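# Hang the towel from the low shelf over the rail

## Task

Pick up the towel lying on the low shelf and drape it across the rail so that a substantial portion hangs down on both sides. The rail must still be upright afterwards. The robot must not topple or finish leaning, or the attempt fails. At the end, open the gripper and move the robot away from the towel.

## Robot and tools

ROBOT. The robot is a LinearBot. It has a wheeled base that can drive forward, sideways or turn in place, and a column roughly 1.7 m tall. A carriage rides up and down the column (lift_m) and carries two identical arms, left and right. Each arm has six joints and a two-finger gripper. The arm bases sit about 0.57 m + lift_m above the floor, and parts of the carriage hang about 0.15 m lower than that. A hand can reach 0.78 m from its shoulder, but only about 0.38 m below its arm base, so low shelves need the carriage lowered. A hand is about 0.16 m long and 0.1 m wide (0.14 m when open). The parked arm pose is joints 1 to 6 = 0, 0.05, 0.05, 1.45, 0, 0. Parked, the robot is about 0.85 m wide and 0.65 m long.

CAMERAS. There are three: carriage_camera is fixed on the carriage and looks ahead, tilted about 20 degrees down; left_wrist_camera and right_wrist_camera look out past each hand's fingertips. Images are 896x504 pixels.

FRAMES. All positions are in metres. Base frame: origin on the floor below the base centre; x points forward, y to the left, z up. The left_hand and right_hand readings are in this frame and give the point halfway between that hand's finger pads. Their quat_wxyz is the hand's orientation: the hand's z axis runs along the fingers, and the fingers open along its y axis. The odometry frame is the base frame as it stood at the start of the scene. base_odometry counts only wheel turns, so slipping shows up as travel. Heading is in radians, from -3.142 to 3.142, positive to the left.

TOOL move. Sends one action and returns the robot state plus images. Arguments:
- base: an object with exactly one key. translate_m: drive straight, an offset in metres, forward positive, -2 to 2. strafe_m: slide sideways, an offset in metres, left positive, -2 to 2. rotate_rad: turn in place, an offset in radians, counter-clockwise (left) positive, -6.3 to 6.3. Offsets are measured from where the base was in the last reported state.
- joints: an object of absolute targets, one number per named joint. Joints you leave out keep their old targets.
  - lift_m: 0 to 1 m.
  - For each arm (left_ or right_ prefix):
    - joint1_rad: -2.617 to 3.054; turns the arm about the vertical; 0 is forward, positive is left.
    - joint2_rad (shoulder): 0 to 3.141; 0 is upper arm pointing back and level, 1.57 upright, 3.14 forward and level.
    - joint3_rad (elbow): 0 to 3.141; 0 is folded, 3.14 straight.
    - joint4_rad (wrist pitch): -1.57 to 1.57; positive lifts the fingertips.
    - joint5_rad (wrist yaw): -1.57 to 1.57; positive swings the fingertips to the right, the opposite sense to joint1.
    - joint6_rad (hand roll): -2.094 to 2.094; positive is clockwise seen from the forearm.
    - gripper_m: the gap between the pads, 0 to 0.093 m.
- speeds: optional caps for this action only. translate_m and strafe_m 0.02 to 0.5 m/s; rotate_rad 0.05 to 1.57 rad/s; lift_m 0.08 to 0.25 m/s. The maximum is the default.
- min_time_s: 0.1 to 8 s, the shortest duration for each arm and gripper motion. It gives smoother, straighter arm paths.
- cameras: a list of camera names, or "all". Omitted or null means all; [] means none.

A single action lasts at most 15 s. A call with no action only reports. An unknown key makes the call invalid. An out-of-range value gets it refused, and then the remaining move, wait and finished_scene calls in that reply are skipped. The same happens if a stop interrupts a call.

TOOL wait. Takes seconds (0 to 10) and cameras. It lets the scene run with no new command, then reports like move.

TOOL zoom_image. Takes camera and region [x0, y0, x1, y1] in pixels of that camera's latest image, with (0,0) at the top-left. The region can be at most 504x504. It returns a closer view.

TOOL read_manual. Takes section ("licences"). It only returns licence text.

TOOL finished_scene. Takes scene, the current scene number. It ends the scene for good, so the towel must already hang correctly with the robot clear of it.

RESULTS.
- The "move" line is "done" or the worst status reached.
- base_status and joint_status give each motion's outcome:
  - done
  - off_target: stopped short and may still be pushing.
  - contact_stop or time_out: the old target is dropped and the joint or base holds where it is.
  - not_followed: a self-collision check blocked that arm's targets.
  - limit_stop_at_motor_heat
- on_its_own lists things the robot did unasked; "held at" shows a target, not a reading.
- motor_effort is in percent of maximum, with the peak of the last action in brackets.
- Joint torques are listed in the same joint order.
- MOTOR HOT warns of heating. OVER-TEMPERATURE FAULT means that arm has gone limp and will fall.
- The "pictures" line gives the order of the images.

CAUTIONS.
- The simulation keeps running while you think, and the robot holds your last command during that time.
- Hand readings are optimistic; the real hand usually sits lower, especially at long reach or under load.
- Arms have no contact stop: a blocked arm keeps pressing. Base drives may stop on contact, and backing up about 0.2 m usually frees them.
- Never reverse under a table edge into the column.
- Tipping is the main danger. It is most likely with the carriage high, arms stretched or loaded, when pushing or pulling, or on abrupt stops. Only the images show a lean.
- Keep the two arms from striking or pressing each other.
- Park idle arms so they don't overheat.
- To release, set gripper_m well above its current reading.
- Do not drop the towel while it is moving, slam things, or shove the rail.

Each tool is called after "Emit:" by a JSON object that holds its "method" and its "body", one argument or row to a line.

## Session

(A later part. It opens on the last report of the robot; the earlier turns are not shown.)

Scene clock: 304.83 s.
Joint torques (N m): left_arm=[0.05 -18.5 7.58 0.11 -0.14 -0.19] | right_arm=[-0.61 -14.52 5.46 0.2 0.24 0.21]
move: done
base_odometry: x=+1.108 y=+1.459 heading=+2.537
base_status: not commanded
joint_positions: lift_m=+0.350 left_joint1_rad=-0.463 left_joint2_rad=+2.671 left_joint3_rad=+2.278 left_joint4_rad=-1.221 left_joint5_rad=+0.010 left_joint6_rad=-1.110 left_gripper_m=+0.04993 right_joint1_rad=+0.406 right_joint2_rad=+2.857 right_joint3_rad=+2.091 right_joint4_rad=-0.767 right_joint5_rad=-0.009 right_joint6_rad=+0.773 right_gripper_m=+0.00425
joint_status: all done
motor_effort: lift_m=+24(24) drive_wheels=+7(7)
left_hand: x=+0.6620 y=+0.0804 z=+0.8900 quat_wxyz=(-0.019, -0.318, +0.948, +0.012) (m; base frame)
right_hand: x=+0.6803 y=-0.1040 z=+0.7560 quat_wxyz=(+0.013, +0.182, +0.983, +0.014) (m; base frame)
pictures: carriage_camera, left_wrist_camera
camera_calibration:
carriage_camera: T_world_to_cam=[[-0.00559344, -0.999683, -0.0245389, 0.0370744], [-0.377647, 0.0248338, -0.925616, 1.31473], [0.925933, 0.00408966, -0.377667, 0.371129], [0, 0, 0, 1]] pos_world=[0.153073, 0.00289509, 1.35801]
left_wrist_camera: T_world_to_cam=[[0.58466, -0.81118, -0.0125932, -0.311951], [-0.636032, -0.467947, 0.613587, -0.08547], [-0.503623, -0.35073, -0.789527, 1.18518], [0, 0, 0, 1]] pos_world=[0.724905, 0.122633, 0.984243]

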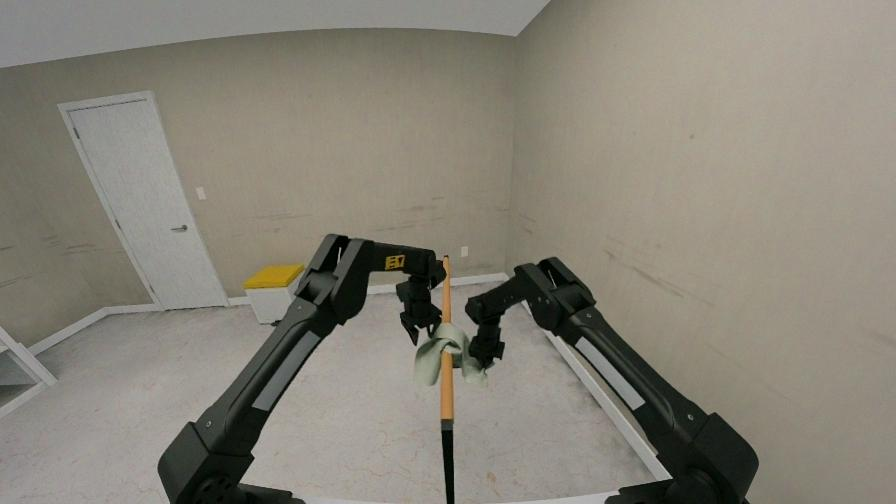

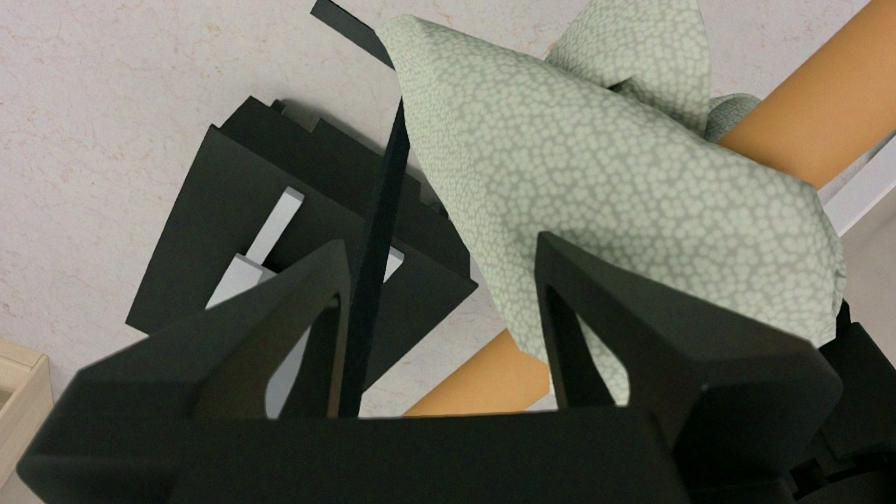

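Emit:
{"method": "move", "body": {
  "joints": {"left_joint1_rad": -0.3, "left_joint2_rad": 2.2, "left_joint3_rad": 1.95, "left_joint4_rad": -1.25, "left_joint6_rad": -0.9},
  "min_time_s": 2,
  "cameras": []
}}

Emit:
{"method": "move", "body": {
  "joints": {"left_joint1_rad": 0.0, "left_joint2_rad": 1.8, "left_joint3_rad": 1.3, "left_joint4_rad": -0.5, "left_joint6_rad": 0.0, "left_gripper_m": 0.02},
  "min_time_s": 2,
  "cameras": ["left_wrist_camera", "carriage_camera", "right_wrist_camera"]
}}

Emit:
{"method": "zoom_image", "body": {
  "camera": "carriage_camera",
  "region": [360, 260, 540, 440]
}}

Scene clock: 311.93 s.
Joint torques (N m): left_arm=[0.1 -15.54 5.41 0.38 -0.15 0.05] | right_arm=[-0.58 -14.54 5.46 0.18 0.24 0.22]
move: done
base_odometry: x=+1.108 y=+1.459 heading=+2.537
base_status: not commanded
joint_positions: lift_m=+0.350 left_joint1_rad=-0.305 left_joint2_rad=+2.237 left_joint3_rad=+1.960 left_joint4_rad=-1.232 left_joint5_rad=+0.010 left_joint6_rad=-0.910 left_gripper_m=+0.04993 right_joint1_rad=+0.406 right_joint2_rad=+2.857 right_joint3_rad=+2.091 right_joint4_rad=-0.767 right_joint5_rad=-0.008 right_joint6_rad=+0.773 right_gripper_m=+0.00425
joint_status: all done
motor_effort: lift_m=+24(24) drive_wheels=+7(7)
left_hand: x=+0.6499 y=+0.1659 z=+1.0073 quat_wxyz=(+0.022, -0.298, +0.954, -0.022) (m; base frame)
right_hand: x=+0.6803 y=-0.1040 z=+0.7560 quat_wxyz=(+0.013, +0.182, +0.983, +0.014) (m; base frame)
pictures: none
No camera images: "cameras" was empty.

Scene clock: 314.30 s.
Joint torques (N m): left_arm=[0.21 -12.26 6 1.83 -0.07 0.04] | right_arm=[-0.54 -14.49 5.38 0.18 0.22 0.21]
move: done
base_odometry: x=+1.108 y=+1.459 heading=+2.537
base_status: not commanded
joint_positions: lift_m=+0.350 left_joint1_rad=-0.005 left_joint2_rad=+1.831 left_joint3_rad=+1.311 left_joint4_rad=-0.516 left_joint5_rad=+0.010 left_joint6_rad=-0.012 left_gripper_m=+0.02009 right_joint1_rad=+0.406 right_joint2_rad=+2.857 right_joint3_rad=+2.091 right_joint4_rad=-0.767 right_joint5_rad=-0.008 right_joint6_rad=+0.773 right_gripper_m=+0.00425
joint_status: all done
motor_effort: lift_m=+24(24) drive_wheels=+7(7)
left_hand: x=+0.6765 y=+0.2989 z=+1.0285 quat_wxyz=(+0.264, -0.002, +0.964, -0.007) (m; base frame)
right_hand: x=+0.6803 y=-0.1040 z=+0.7560 quat_wxyz=(+0.013, +0.182, +0.983, +0.014) (m; base frame)
pictures: carriage_camera, left_wrist_camera, right_wrist_camera
camera_calibration:
carriage_camera: T_world_to_cam=[[-0.00559344, -0.999683, -0.0245389, 0.0370744], [-0.377647, 0.0248338, -0.925616, 1.31473], [0.925933, 0.00408966, -0.377667, 0.371129], [0, 0, 0, 1]] pos_world=[0.153073, 0.00289509, 1.35801]
left_wrist_camera: T_world_to_cam=[[-0.0301684, -0.999324, 0.0209952, 0.296164], [-0.99485, 0.0320536, 0.0961591, 0.566423], [-0.0967671, -0.0179861, -0.995145, 1.21518], [0, 0, 0, 1]] pos_world=[0.69003, 0.299664, 1.14859]
right_wrist_camera: T_world_to_cam=[[-0.376455, -0.921968, -0.0908671, 0.238208], [-0.787195, 0.266617, 0.556093, 0.154825], [-0.488473, 0.280874, -0.826138, 1.11273], [0, 0, 0, 1]] pos_world=[0.755089, -0.134195, 0.854815]

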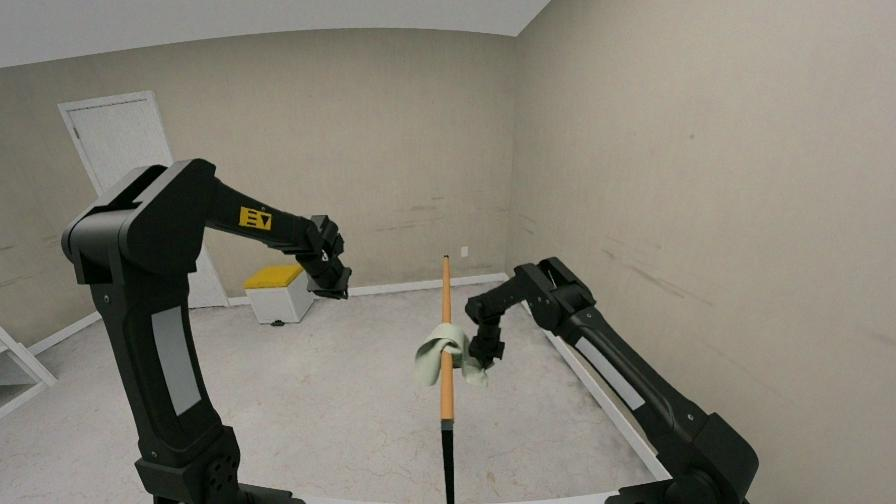

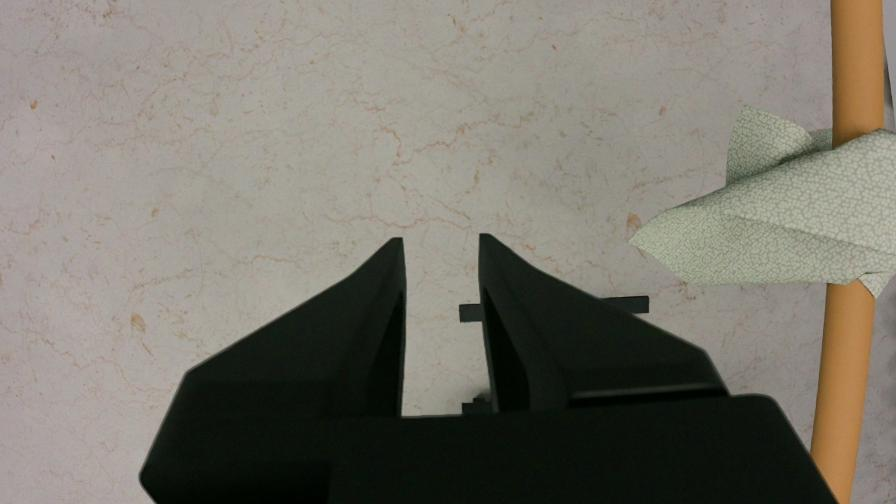

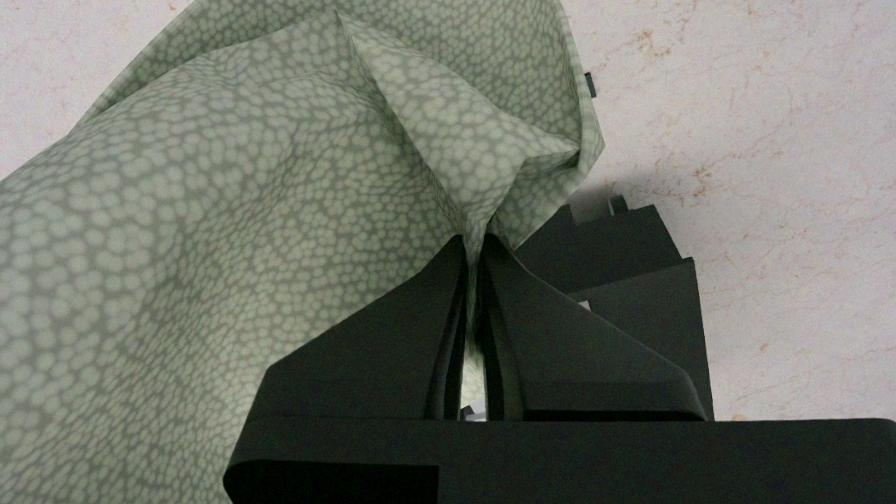

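Scaled by 2.800 from the camera's 896x504 image, which has a finer 1280x720 frame.

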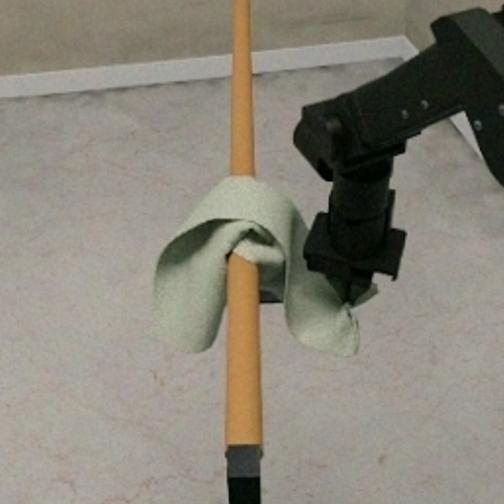

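Emit:
{"method": "move", "body": {
  "joints": {"right_gripper_m": 0.055},
  "min_time_s": 2,
  "cameras": ["left_wrist_camera", "carriage_camera", "right_wrist_camera"]
}}

Emit:
{"method": "zoom_image", "body": {
  "camera": "carriage_camera",
  "region": [360, 260, 540, 440]
}}

Scene clock: 323.10 s.
Joint torques (N m): left_arm=[0.12 -12.25 6.02 1.86 -0.09 0.05] | right_arm=[-0.58 -14.45 5.46 0.18 0.24 0.22]
move: done
base_odometry: x=+1.108 y=+1.459 heading=+2.537
base_status: not commanded
joint_positions: lift_m=+0.350 left_joint1_rad=-0.005 left_joint2_rad=+1.831 left_joint3_rad=+1.311 left_joint4_rad=-0.515 left_joint5_rad=+0.010 left_joint6_rad=-0.010 left_gripper_m=+0.02009 right_joint1_rad=+0.406 right_joint2_rad=+2.857 right_joint3_rad=+2.091 right_joint4_rad=-0.767 right_joint5_rad=-0.008 right_joint6_rad=+0.773 right_gripper_m=+0.05489
joint_status: all done
motor_effort: lift_m=+24(24) drive_wheels=+7(7)
left_hand: x=+0.6768 y=+0.2989 z=+1.0287 quat_wxyz=(+0.265, -0.001, +0.964, -0.007) (m; base frame)
right_hand: x=+0.6803 y=-0.1040 z=+0.7560 quat_wxyz=(+0.013, +0.182, +0.983, +0.014) (m; base frame)
pictures: carriage_camera, left_wrist_camera, right_wrist_camera
camera_calibration:
carriage_camera: T_world_to_cam=[[-0.00559344, -0.999683, -0.0245389, 0.0370744], [-0.377647, 0.0248338, -0.925616, 1.31473], [0.925933, 0.00408966, -0.377667, 0.371129], [0, 0, 0, 1]] pos_world=[0.153073, 0.00289509, 1.35801]
left_wrist_camera: T_world_to_cam=[[-0.0315113, -0.9993, 0.0201766, 0.297912], [-0.994954, 0.0332853, 0.0946467, 0.567984], [-0.095252, -0.0170924, -0.995306, 1.21427], [0, 0, 0, 1]] pos_world=[0.690168, 0.299552, 1.14881]
right_wrist_camera: T_world_to_cam=[[-0.376455, -0.921968, -0.0908671, 0.238208], [-0.787195, 0.266617, 0.556093, 0.154825], [-0.488473, 0.280874, -0.826138, 1.11273], [0, 0, 0, 1]] pos_world=[0.755089, -0.134195, 0.854815]

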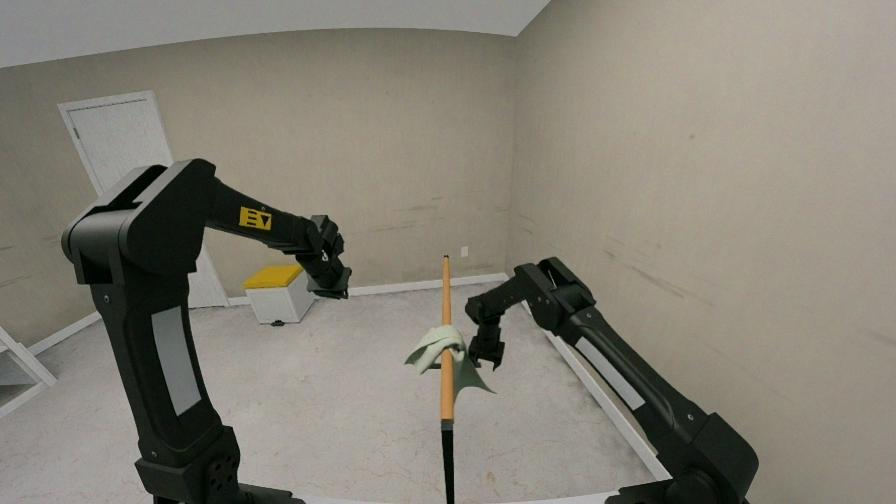

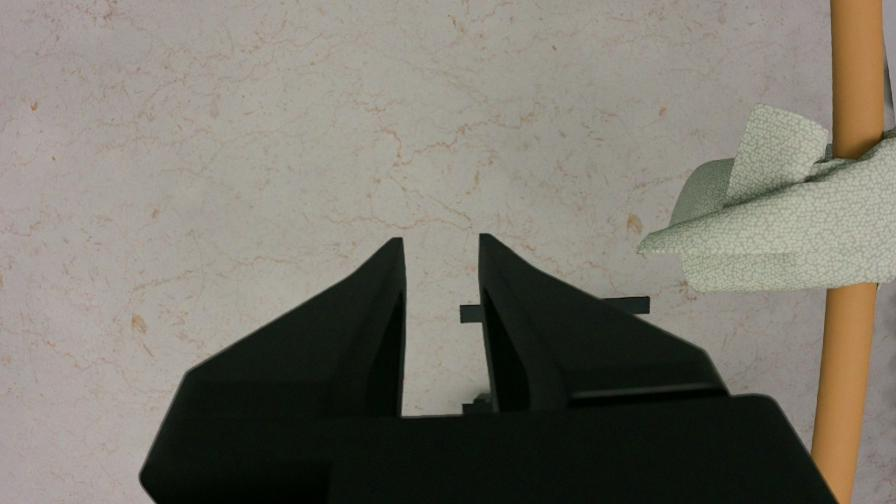

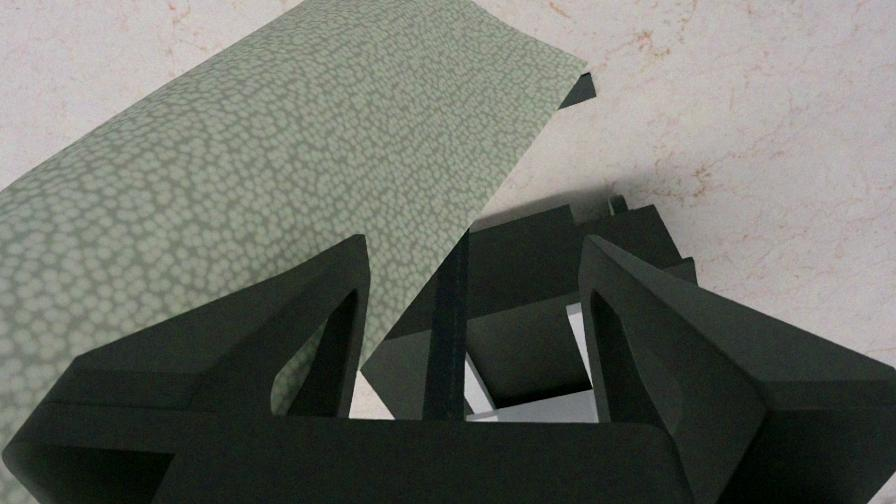

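Scaled by 2.800 from the camera's 896x504 image, which has a finer 1280x720 frame.

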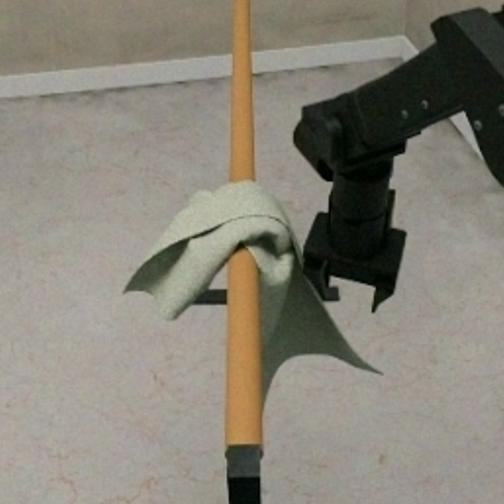

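Emit:
{"method": "wait", "body": {
  "seconds": 1,
  "cameras": ["left_wrist_camera", "carriage_camera", "right_wrist_camera"]
}}

Emit:
{"method": "zoom_image", "body": {
  "camera": "carriage_camera",
  "region": [360, 260, 540, 440]
}}

Scene clock: 326.20 s.
Joint torques (N m): left_arm=[0.23 -12.18 5.93 1.85 -0.08 0.03] | right_arm=[-0.49 -14.46 5.45 0.18 0.24 0.21]
base_odometry: x=+1.108 y=+1.459 heading=+2.537
base_status: not commanded
joint_positions: lift_m=+0.350 left_joint1_rad=-0.005 left_joint2_rad=+1.831 left_joint3_rad=+1.311 left_joint4_rad=-0.514 left_joint5_rad=+0.010 left_joint6_rad=-0.010 left_gripper_m=+0.02009 right_joint1_rad=+0.406 right_joint2_rad=+2.857 right_joint3_rad=+2.091 right_joint4_rad=-0.767 right_joint5_rad=-0.008 right_joint6_rad=+0.773 right_gripper_m=+0.05489
joint_status: all done
motor_effort: lift_m=+24(24) drive_wheels=+7(7)
left_hand: x=+0.6769 y=+0.2989 z=+1.0287 quat_wxyz=(+0.265, -0.001, +0.964, -0.007) (m; base frame)
right_hand: x=+0.6803 y=-0.1040 z=+0.7560 quat_wxyz=(+0.013, +0.182, +0.983, +0.014) (m; base frame)
wait: 1.00 s; at rest from the start
pictures: carriage_camera, left_wrist_camera, right_wrist_camera
camera_calibration:
carriage_camera: T_world_to_cam=[[-0.00559344, -0.999683, -0.0245389, 0.0370744], [-0.377647, 0.0248338, -0.925616, 1.31473], [0.925933, 0.00408966, -0.377667, 0.371129], [0, 0, 0, 1]] pos_world=[0.153073, 0.00289509, 1.35801]
left_wrist_camera: T_world_to_cam=[[-0.0318467, -0.999293, 0.0199713, 0.298349], [-0.99498, 0.0335932, 0.0942688, 0.568374], [-0.094873, -0.0168689, -0.995346, 1.21405], [0, 0, 0, 1]] pos_world=[0.690203, 0.299524, 1.14886]
right_wrist_camera: T_world_to_cam=[[-0.376455, -0.921968, -0.0908671, 0.238208], [-0.787195, 0.266617, 0.556093, 0.154825], [-0.488473, 0.280874, -0.826138, 1.11273], [0, 0, 0, 1]] pos_world=[0.755089, -0.134195, 0.854815]

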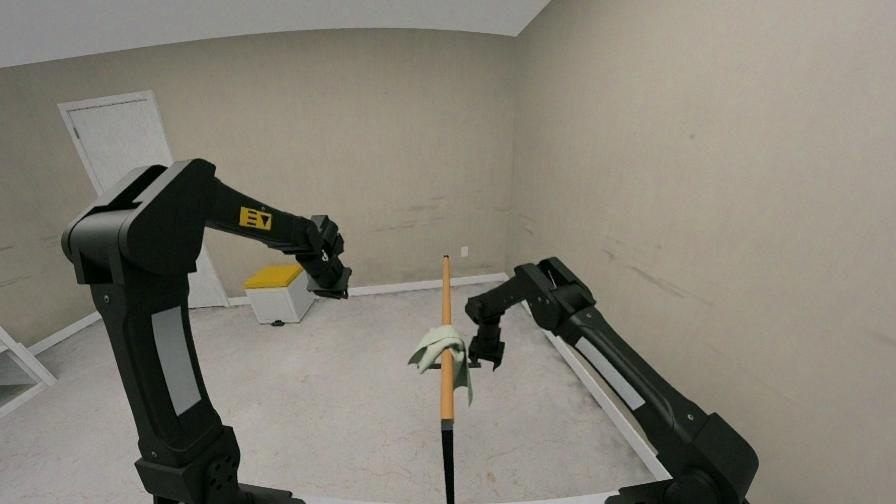

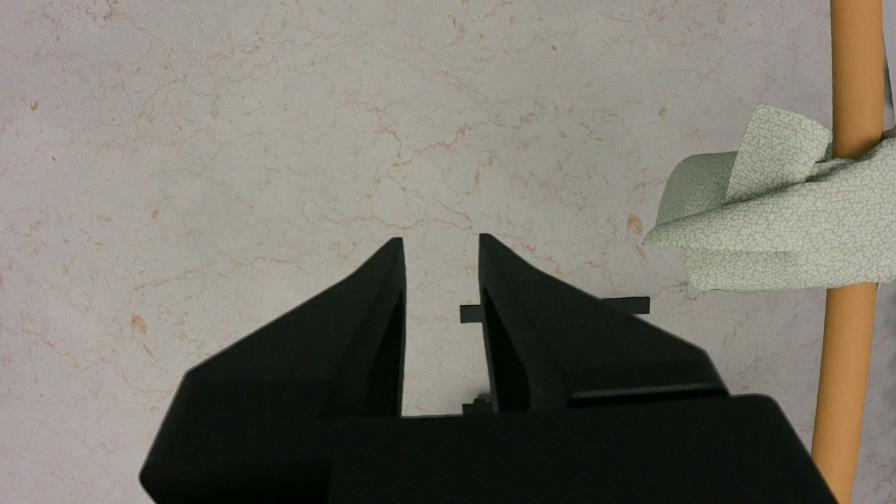

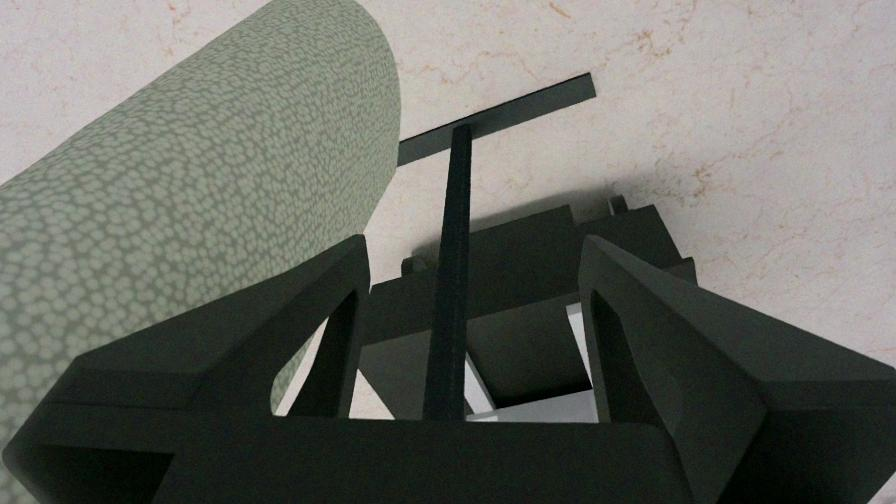

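Scaled by 2.800 from the camera's 896x504 image, which has a finer 1280x720 frame.

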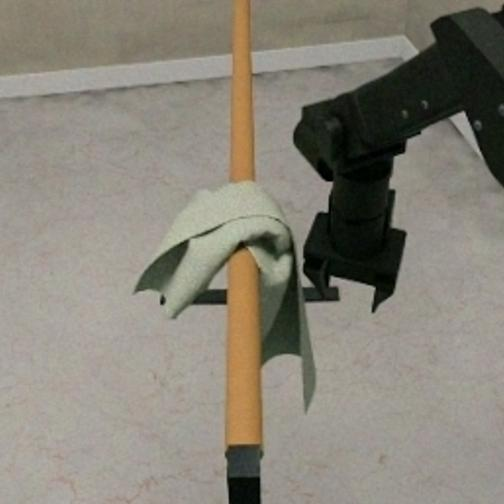

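Emit:
{"method": "move", "body": {
  "cameras": ["left_wrist_camera", "carriage_camera", "right_wrist_camera"]
}}

Emit:
{"method": "zoom_image", "body": {
  "camera": "carriage_camera",
  "region": [360, 260, 540, 440]
}}

Scene clock: 328.87 s.
Joint torques (N m): left_arm=[0.18 -12.27 5.97 1.84 -0.09 0.02] | right_arm=[-0.59 -14.49 5.49 0.19 0.23 0.2]
base_odometry: x=+1.108 y=+1.459 heading=+2.537
base_status: not commanded
joint_positions: lift_m=+0.350 left_joint1_rad=-0.005 left_joint2_rad=+1.831 left_joint3_rad=+1.311 left_joint4_rad=-0.514 left_joint5_rad=+0.010 left_joint6_rad=-0.010 left_gripper_m=+0.02009 right_joint1_rad=+0.406 right_joint2_rad=+2.857 right_joint3_rad=+2.091 right_joint4_rad=-0.767 right_joint5_rad=-0.008 right_joint6_rad=+0.773 right_gripper_m=+0.05489
joint_status: all done
motor_effort: lift_m=+24(24) drive_wheels=+7(7)
left_hand: x=+0.6769 y=+0.2989 z=+1.0287 quat_wxyz=(+0.265, -0.001, +0.964, -0.007) (m; base frame)
right_hand: x=+0.6803 y=-0.1040 z=+0.7560 quat_wxyz=(+0.013, +0.182, +0.983, +0.014) (m; base frame)
pictures: carriage_camera, left_wrist_camera, right_wrist_camera
camera_calibration:
carriage_camera: T_world_to_cam=[[-0.00559344, -0.999683, -0.0245389, 0.0370744], [-0.377647, 0.0248338, -0.925616, 1.31473], [0.925933, 0.00408966, -0.377667, 0.371129], [0, 0, 0, 1]] pos_world=[0.153073, 0.00289509, 1.35801]
left_wrist_camera: T_world_to_cam=[[-0.0318467, -0.999293, 0.0199713, 0.298349], [-0.99498, 0.0335932, 0.0942688, 0.568374], [-0.094873, -0.0168689, -0.995346, 1.21405], [0, 0, 0, 1]] pos_world=[0.690203, 0.299524, 1.14886]
right_wrist_camera: T_world_to_cam=[[-0.376455, -0.921968, -0.0908671, 0.238208], [-0.787195, 0.266617, 0.556093, 0.154825], [-0.488473, 0.280874, -0.826138, 1.11273], [0, 0, 0, 1]] pos_world=[0.755089, -0.134195, 0.854815]

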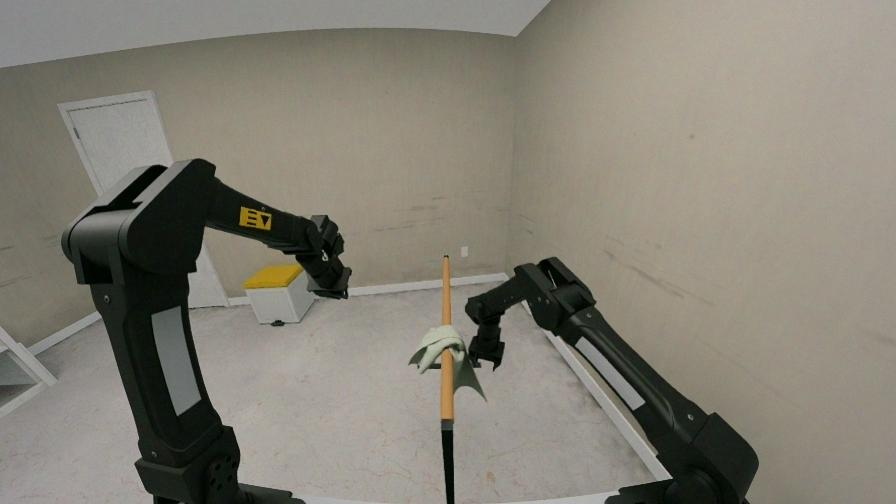

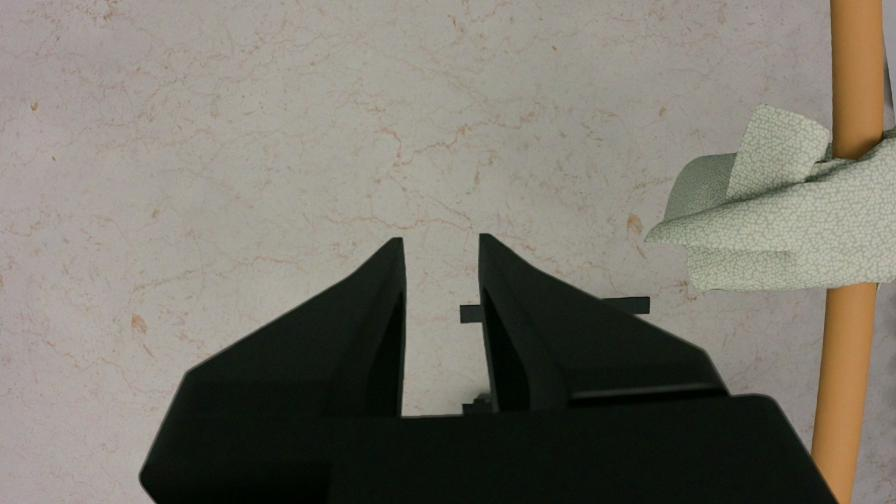

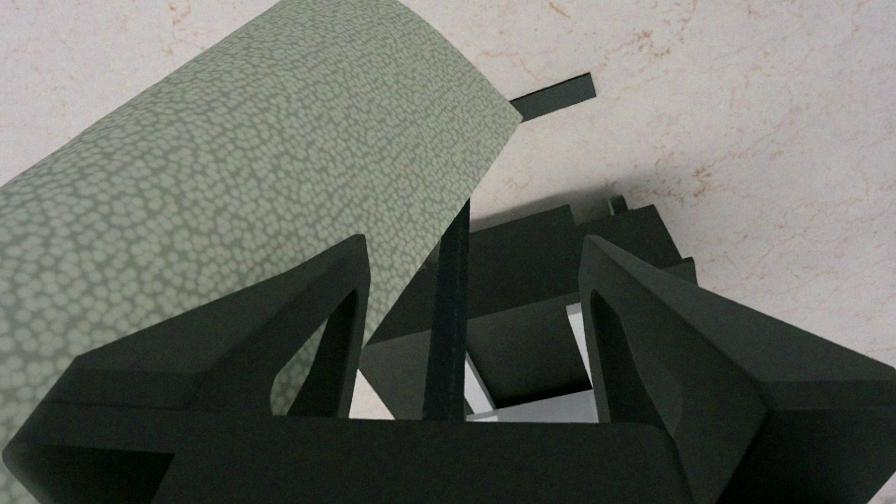

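Scaled by 2.800 from the camera's 896x504 image, which has a finer 1280x720 frame.

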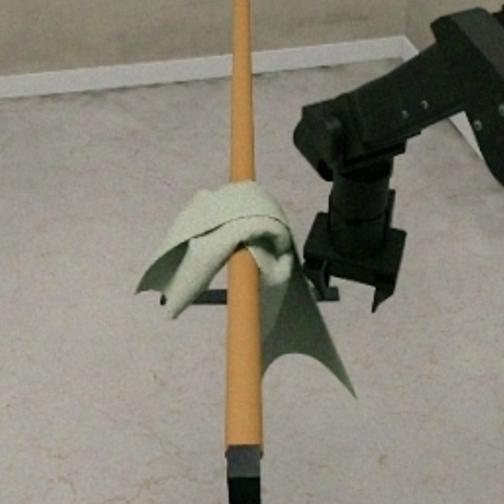

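Emit:
{"method": "move", "body": {
  "joints": {"right_joint1_rad": 0.05},
  "min_time_s": 2,
  "cameras": []
}}

Emit:
{"method": "move", "body": {
  "joints": {"right_joint1_rad": -0.2, "right_joint2_rad": 1.8, "right_joint3_rad": 1.3, "right_joint4_rad": -0.5, "right_joint6_rad": 0.0, "left_joint1_rad": 0.25, "left_joint2_rad": 2.35, "left_joint3_rad": 0.82, "left_joint4_rad": 1.3, "left_joint5_rad": 1.35, "left_joint6_rad": 0.0},
  "min_time_s": 2.5,
  "cameras": ["all"]
}}

Emit:
{"method": "zoom_image", "body": {
  "camera": "carriage_camera",
  "region": [370, 280, 530, 440]
}}

Scene clock: 363.73 s.
Joint torques (N m): left_arm=[0.09 -12.29 6 1.85 -0.09 0.03] | right_arm=[-0.69 -14.49 5.46 0.17 0.22 0.18]
move: done
base_odometry: x=+1.108 y=+1.459 heading=+2.537
base_status: not commanded
joint_positions: lift_m=+0.350 left_joint1_rad=-0.005 left_joint2_rad=+1.831 left_joint3_rad=+1.311 left_joint4_rad=-0.514 left_joint5_rad=+0.010 left_joint6_rad=-0.010 left_gripper_m=+0.02009 right_joint1_rad=+0.054 right_joint2_rad=+2.857 right_joint3_rad=+2.091 right_joint4_rad=-0.767 right_joint5_rad=-0.007 right_joint6_rad=+0.773 right_gripper_m=+0.05489
joint_status: all done
motor_effort: lift_m=+24(24) drive_wheels=+7(7)
left_hand: x=+0.6770 y=+0.2989 z=+1.0288 quat_wxyz=(+0.265, -0.001, +0.964, -0.007) (m; base frame)
right_hand: x=+0.7206 y=-0.2745 z=+0.7560 quat_wxyz=(+0.015, +0.351, +0.936, +0.011) (m; base frame)
pictures: none
No camera images: "cameras" was empty.

Scene clock: 366.63 s.
Joint torques (N m): left_arm=[0.25 -7.98 2.77 2.13 0.34 0.05] | right_arm=[-0.85 -13.52 6.13 1.39 0.16 -0.05]
move: done
base_odometry: x=+1.108 y=+1.459 heading=+2.537
base_status: not commanded
joint_positions: lift_m=+0.350 left_joint1_rad=+0.244 left_joint2_rad=+2.330 left_joint3_rad=+0.827 left_joint4_rad=+1.284 left_joint5_rad=+1.336 left_joint6_rad=-0.009 left_gripper_m=+0.02009 right_joint1_rad=-0.193 right_joint2_rad=+1.831 right_joint3_rad=+1.313 right_joint4_rad=-0.511 right_joint5_rad=-0.007 right_joint6_rad=+0.015 right_gripper_m=+0.05489
joint_status: all done
motor_effort: lift_m=+24(24) drive_wheels=+7(7)
left_hand: x=+0.6390 y=+0.2346 z=+0.9807 quat_wxyz=(+0.544, +0.307, +0.657, -0.423) (m; base frame)
right_hand: x=+0.6698 y=-0.3895 z=+1.0295 quat_wxyz=(+0.267, +0.099, +0.959, -0.020) (m; base frame)
pictures: carriage_camera, left_wrist_camera, right_wrist_camera
camera_calibration:
carriage_camera: T_world_to_cam=[[-0.00559344, -0.999683, -0.0245389, 0.0370744], [-0.377647, 0.0248338, -0.925616, 1.31473], [0.925933, 0.00408966, -0.377667, 0.371129], [0, 0, 0, 1]] pos_world=[0.153073, 0.00289509, 1.35801]
left_wrist_camera: T_world_to_cam=[[-0.87709, -0.436857, 0.199671, 0.465832], [-0.419075, 0.492862, -0.762537, 0.9019], [0.23471, -0.752491, -0.61536, 0.750903], [0, 0, 0, 1]] pos_world=[0.610296, 0.324039, 1.0568]
right_wrist_camera: T_world_to_cam=[[-0.18891, -0.979102, -0.0753119, -0.167942], [-0.980469, 0.183788, 0.0700132, 0.668205], [-0.0547087, 0.0870672, -0.994699, 1.22122], [0, 0, 0, 1]] pos_world=[0.69024, -0.393569, 1.15531]

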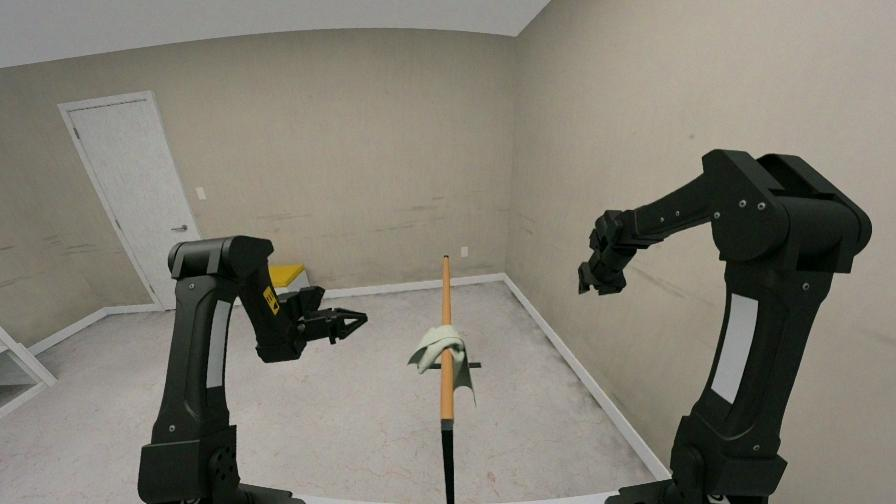

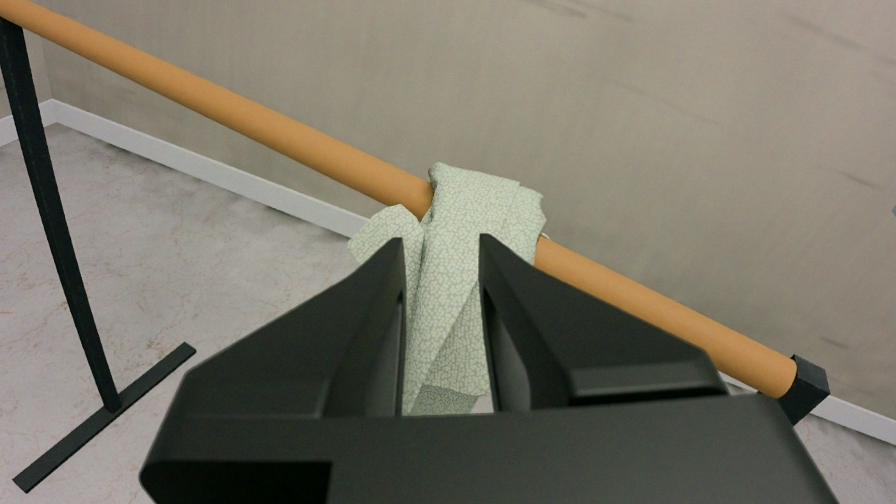

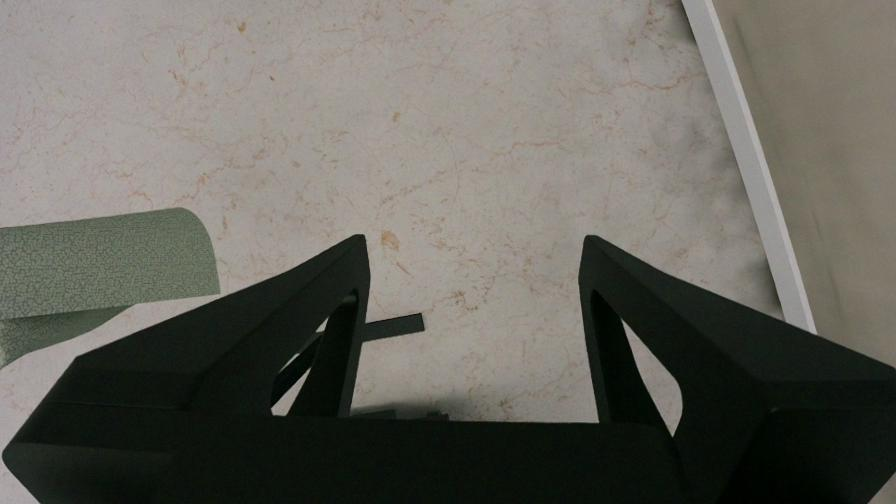

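Scaled by 3.150 from the camera's 896x504 image, which has a finer 1280x720 frame.

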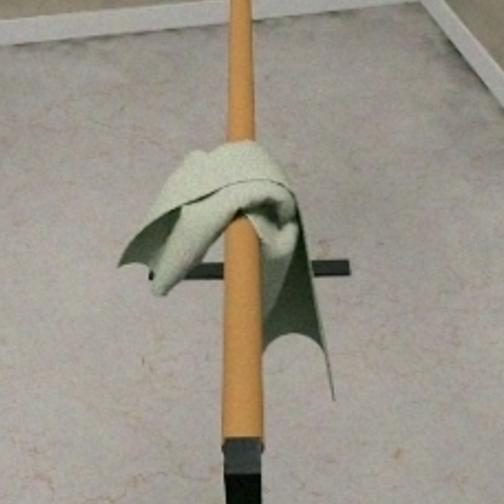

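Emit:
{"method": "move", "body": {

}}

Scene clock: 378.00 s.
Joint torques (N m): left_arm=[0.23 -8.01 2.81 2.14 0.31 0.05] | right_arm=[-0.8 -13.48 6.19 1.42 0.15 -0.07]
base_odometry: x=+1.108 y=+1.459 heading=+2.537
base_status: not commanded
joint_positions: lift_m=+0.350 left_joint1_rad=+0.244 left_joint2_rad=+2.330 left_joint3_rad=+0.827 left_joint4_rad=+1.286 left_joint5_rad=+1.338 left_joint6_rad=-0.009 left_gripper_m=+0.02009 right_joint1_rad=-0.193 right_joint2_rad=+1.831 right_joint3_rad=+1.312 right_joint4_rad=-0.510 right_joint5_rad=-0.007 right_joint6_rad=+0.014 right_gripper_m=+0.05489
joint_status: all done
motor_effort: lift_m=+24(24) drive_wheels=+7(7)
left_hand: x=+0.6389 y=+0.2345 z=+0.9810 quat_wxyz=(+0.545, +0.308, +0.656, -0.423) (m; base frame)
right_hand: x=+0.6698 y=-0.3895 z=+1.0294 quat_wxyz=(+0.267, +0.099, +0.958, -0.021) (m; base frame)
pictures: carriage_camera, left_wrist_camera, right_wrist_camera
camera_calibration:
carriage_camera: T_world_to_cam=[[-0.00559344, -0.999683, -0.0245389, 0.0370744], [-0.377647, 0.0248338, -0.925616, 1.31473], [0.925933, 0.00408966, -0.377667, 0.371129], [0, 0, 0, 1]] pos_world=[0.153073, 0.00289509, 1.35801]
left_wrist_camera: T_world_to_cam=[[-0.878197, -0.435596, 0.19755, 0.468065], [-0.416585, 0.493661, -0.763384, 0.901168], [0.235004, -0.752698, -0.614994, 0.750557], [0, 0, 0, 1]] pos_world=[0.610082, 0.323958, 1.05706]
right_wrist_camera: T_world_to_cam=[[-0.188247, -0.97926, -0.0749187, -0.168856], [-0.98061, 0.183179, 0.0696306, 0.668514], [-0.0544629, 0.0865738, -0.994756, 1.22088], [0, 0, 0, 1]] pos_world=[0.690257, -0.393508, 1.15527]

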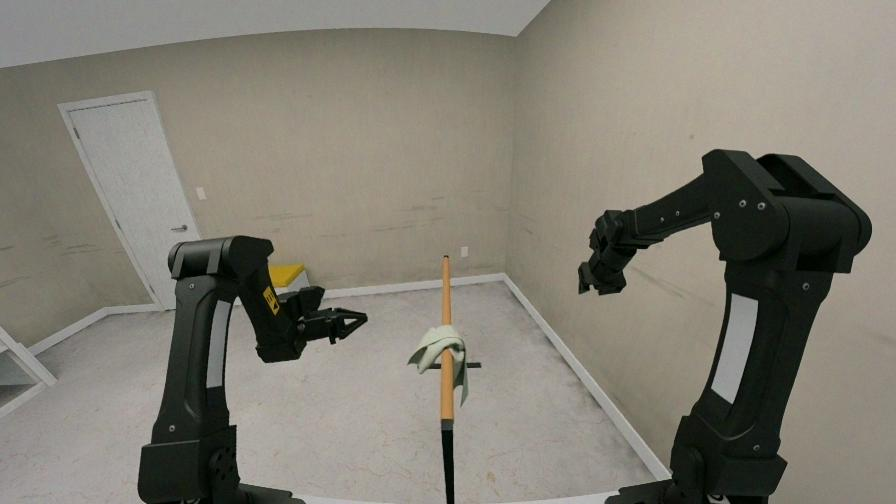

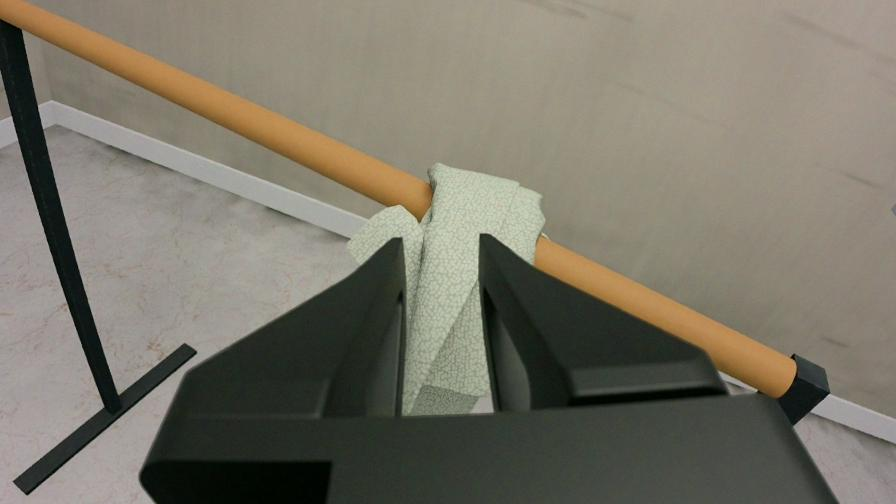

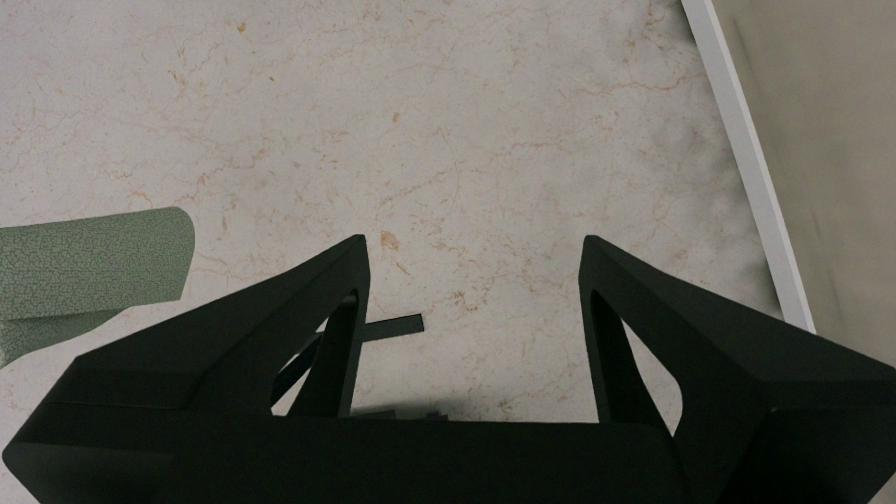

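Emit:
{"method": "zoom_image", "body": {
  "camera": "left_wrist_camera",
  "region": [320, 140, 580, 440]
}}

Emit:
{"method": "zoom_image", "body": {
  "camera": "carriage_camera",
  "region": [380, 290, 520, 430]
}}

Scaled by 1.680 from the camera's 896x504 image, which has a finer 1280x720 frame.

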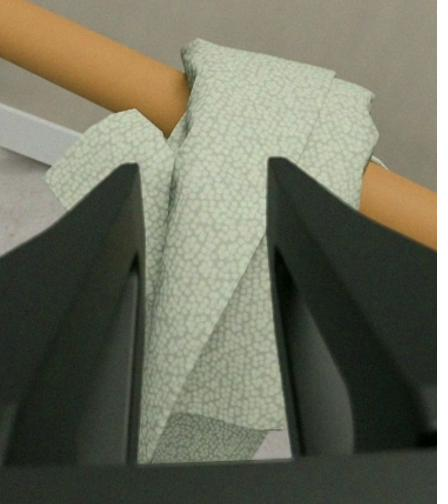

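Scaled by 3.600 from the camera's 896x504 image, which has a finer 1280x720 frame.

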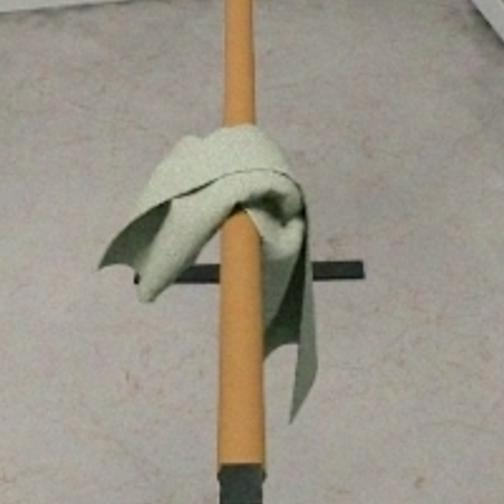

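Emit:
{"method": "move", "body": {
  "joints": {"left_joint6_rad": -1.5, "left_gripper_m": 0.07, "lift_m": 0.22},
  "min_time_s": 2,
  "cameras": ["carriage_camera", "left_wrist_camera"]
}}

Scene clock: 416.23 s.
Joint torques (N m): left_arm=[0.16 -8.94 3.12 2.07 0.3 -0.11] | right_arm=[-0.87 -11.84 6.9 1.35 0.14 -0.08]
move: done
base_odometry: x=+1.108 y=+1.459 heading=+2.537
base_status: not commanded
joint_positions: lift_m=+0.220 left_joint1_rad=+0.244 left_joint2_rad=+2.340 left_joint3_rad=+0.823 left_joint4_rad=+1.299 left_joint5_rad=+1.339 left_joint6_rad=-1.488 left_gripper_m=+0.06991 right_joint1_rad=-0.193 right_joint2_rad=+1.814 right_joint3_rad=+1.304 right_joint4_rad=-0.499 right_joint5_rad=-0.007 right_joint6_rad=+0.013 right_gripper_m=+0.05489
joint_status: all done
motor_effort: lift_m=+20(20) drive_wheels=+7(7)
left_hand: x=+0.6372 y=+0.2341 z=+0.8486 quat_wxyz=(+0.117, -0.214, +0.692, -0.679) (m; base frame)
right_hand: x=+0.6701 y=-0.3896 z=+0.9056 quat_wxyz=(+0.276, +0.098, +0.956, -0.021) (m; base frame)
pictures: carriage_camera, left_wrist_camera
camera_calibration:
carriage_camera: T_world_to_cam=[[-0.00559344, -0.999683, -0.0245389, 0.0338976], [-0.377647, 0.0248338, -0.925616, 1.1949], [0.925933, 0.00408966, -0.377667, 0.322236], [0, 0, 0, 1]] pos_world=[0.153073, 0.00289509, 1.22855]
left_wrist_camera: T_world_to_cam=[[0.10832, 0.022727, 0.993856, -0.919108], [-0.981946, 0.158401, 0.1034, 0.502808], [-0.155078, -0.987113, 0.0394748, 0.417204], [0, 0, 0, 1]] pos_world=[0.657987, 0.353071, 0.845002]

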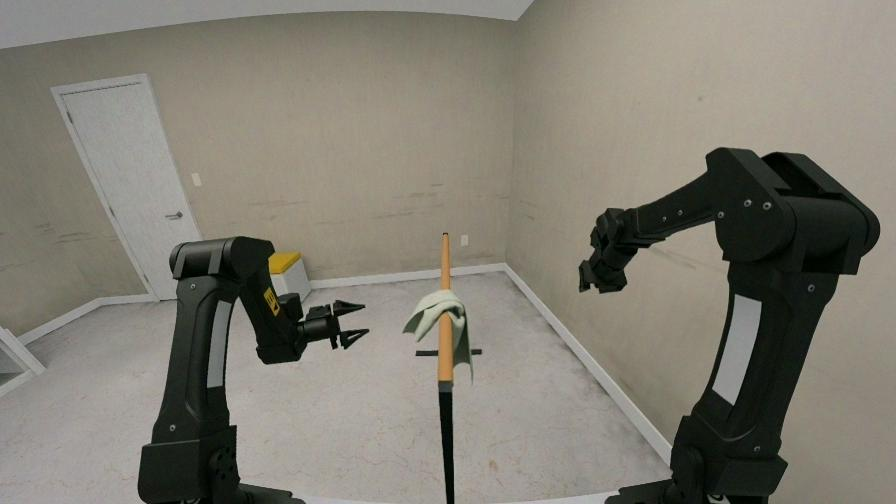

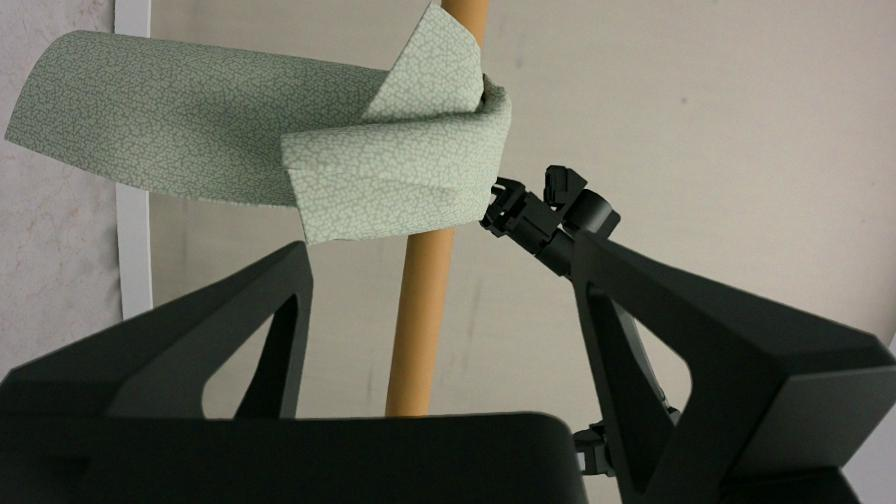

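Emit:
{"method": "zoom_image", "body": {
  "camera": "carriage_camera",
  "region": [380, 270, 500, 390]
}}

Emit:
{"method": "zoom_image", "body": {
  "camera": "left_wrist_camera",
  "region": [220, 0, 580, 260]
}}

Scaled by 4.200 from the camera's 896x504 image, which has a finer 1280x720 frame.

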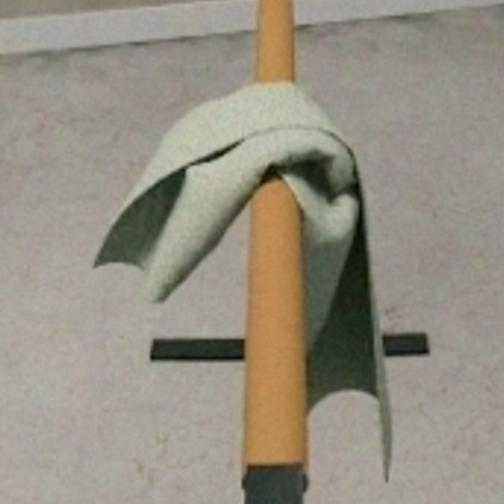

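Scaled by 1.400 from the camera's 896x504 image, which has a finer 1280x720 frame.

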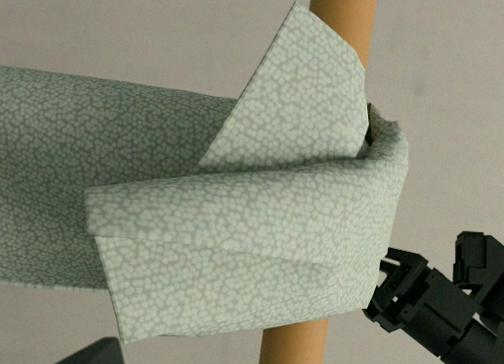

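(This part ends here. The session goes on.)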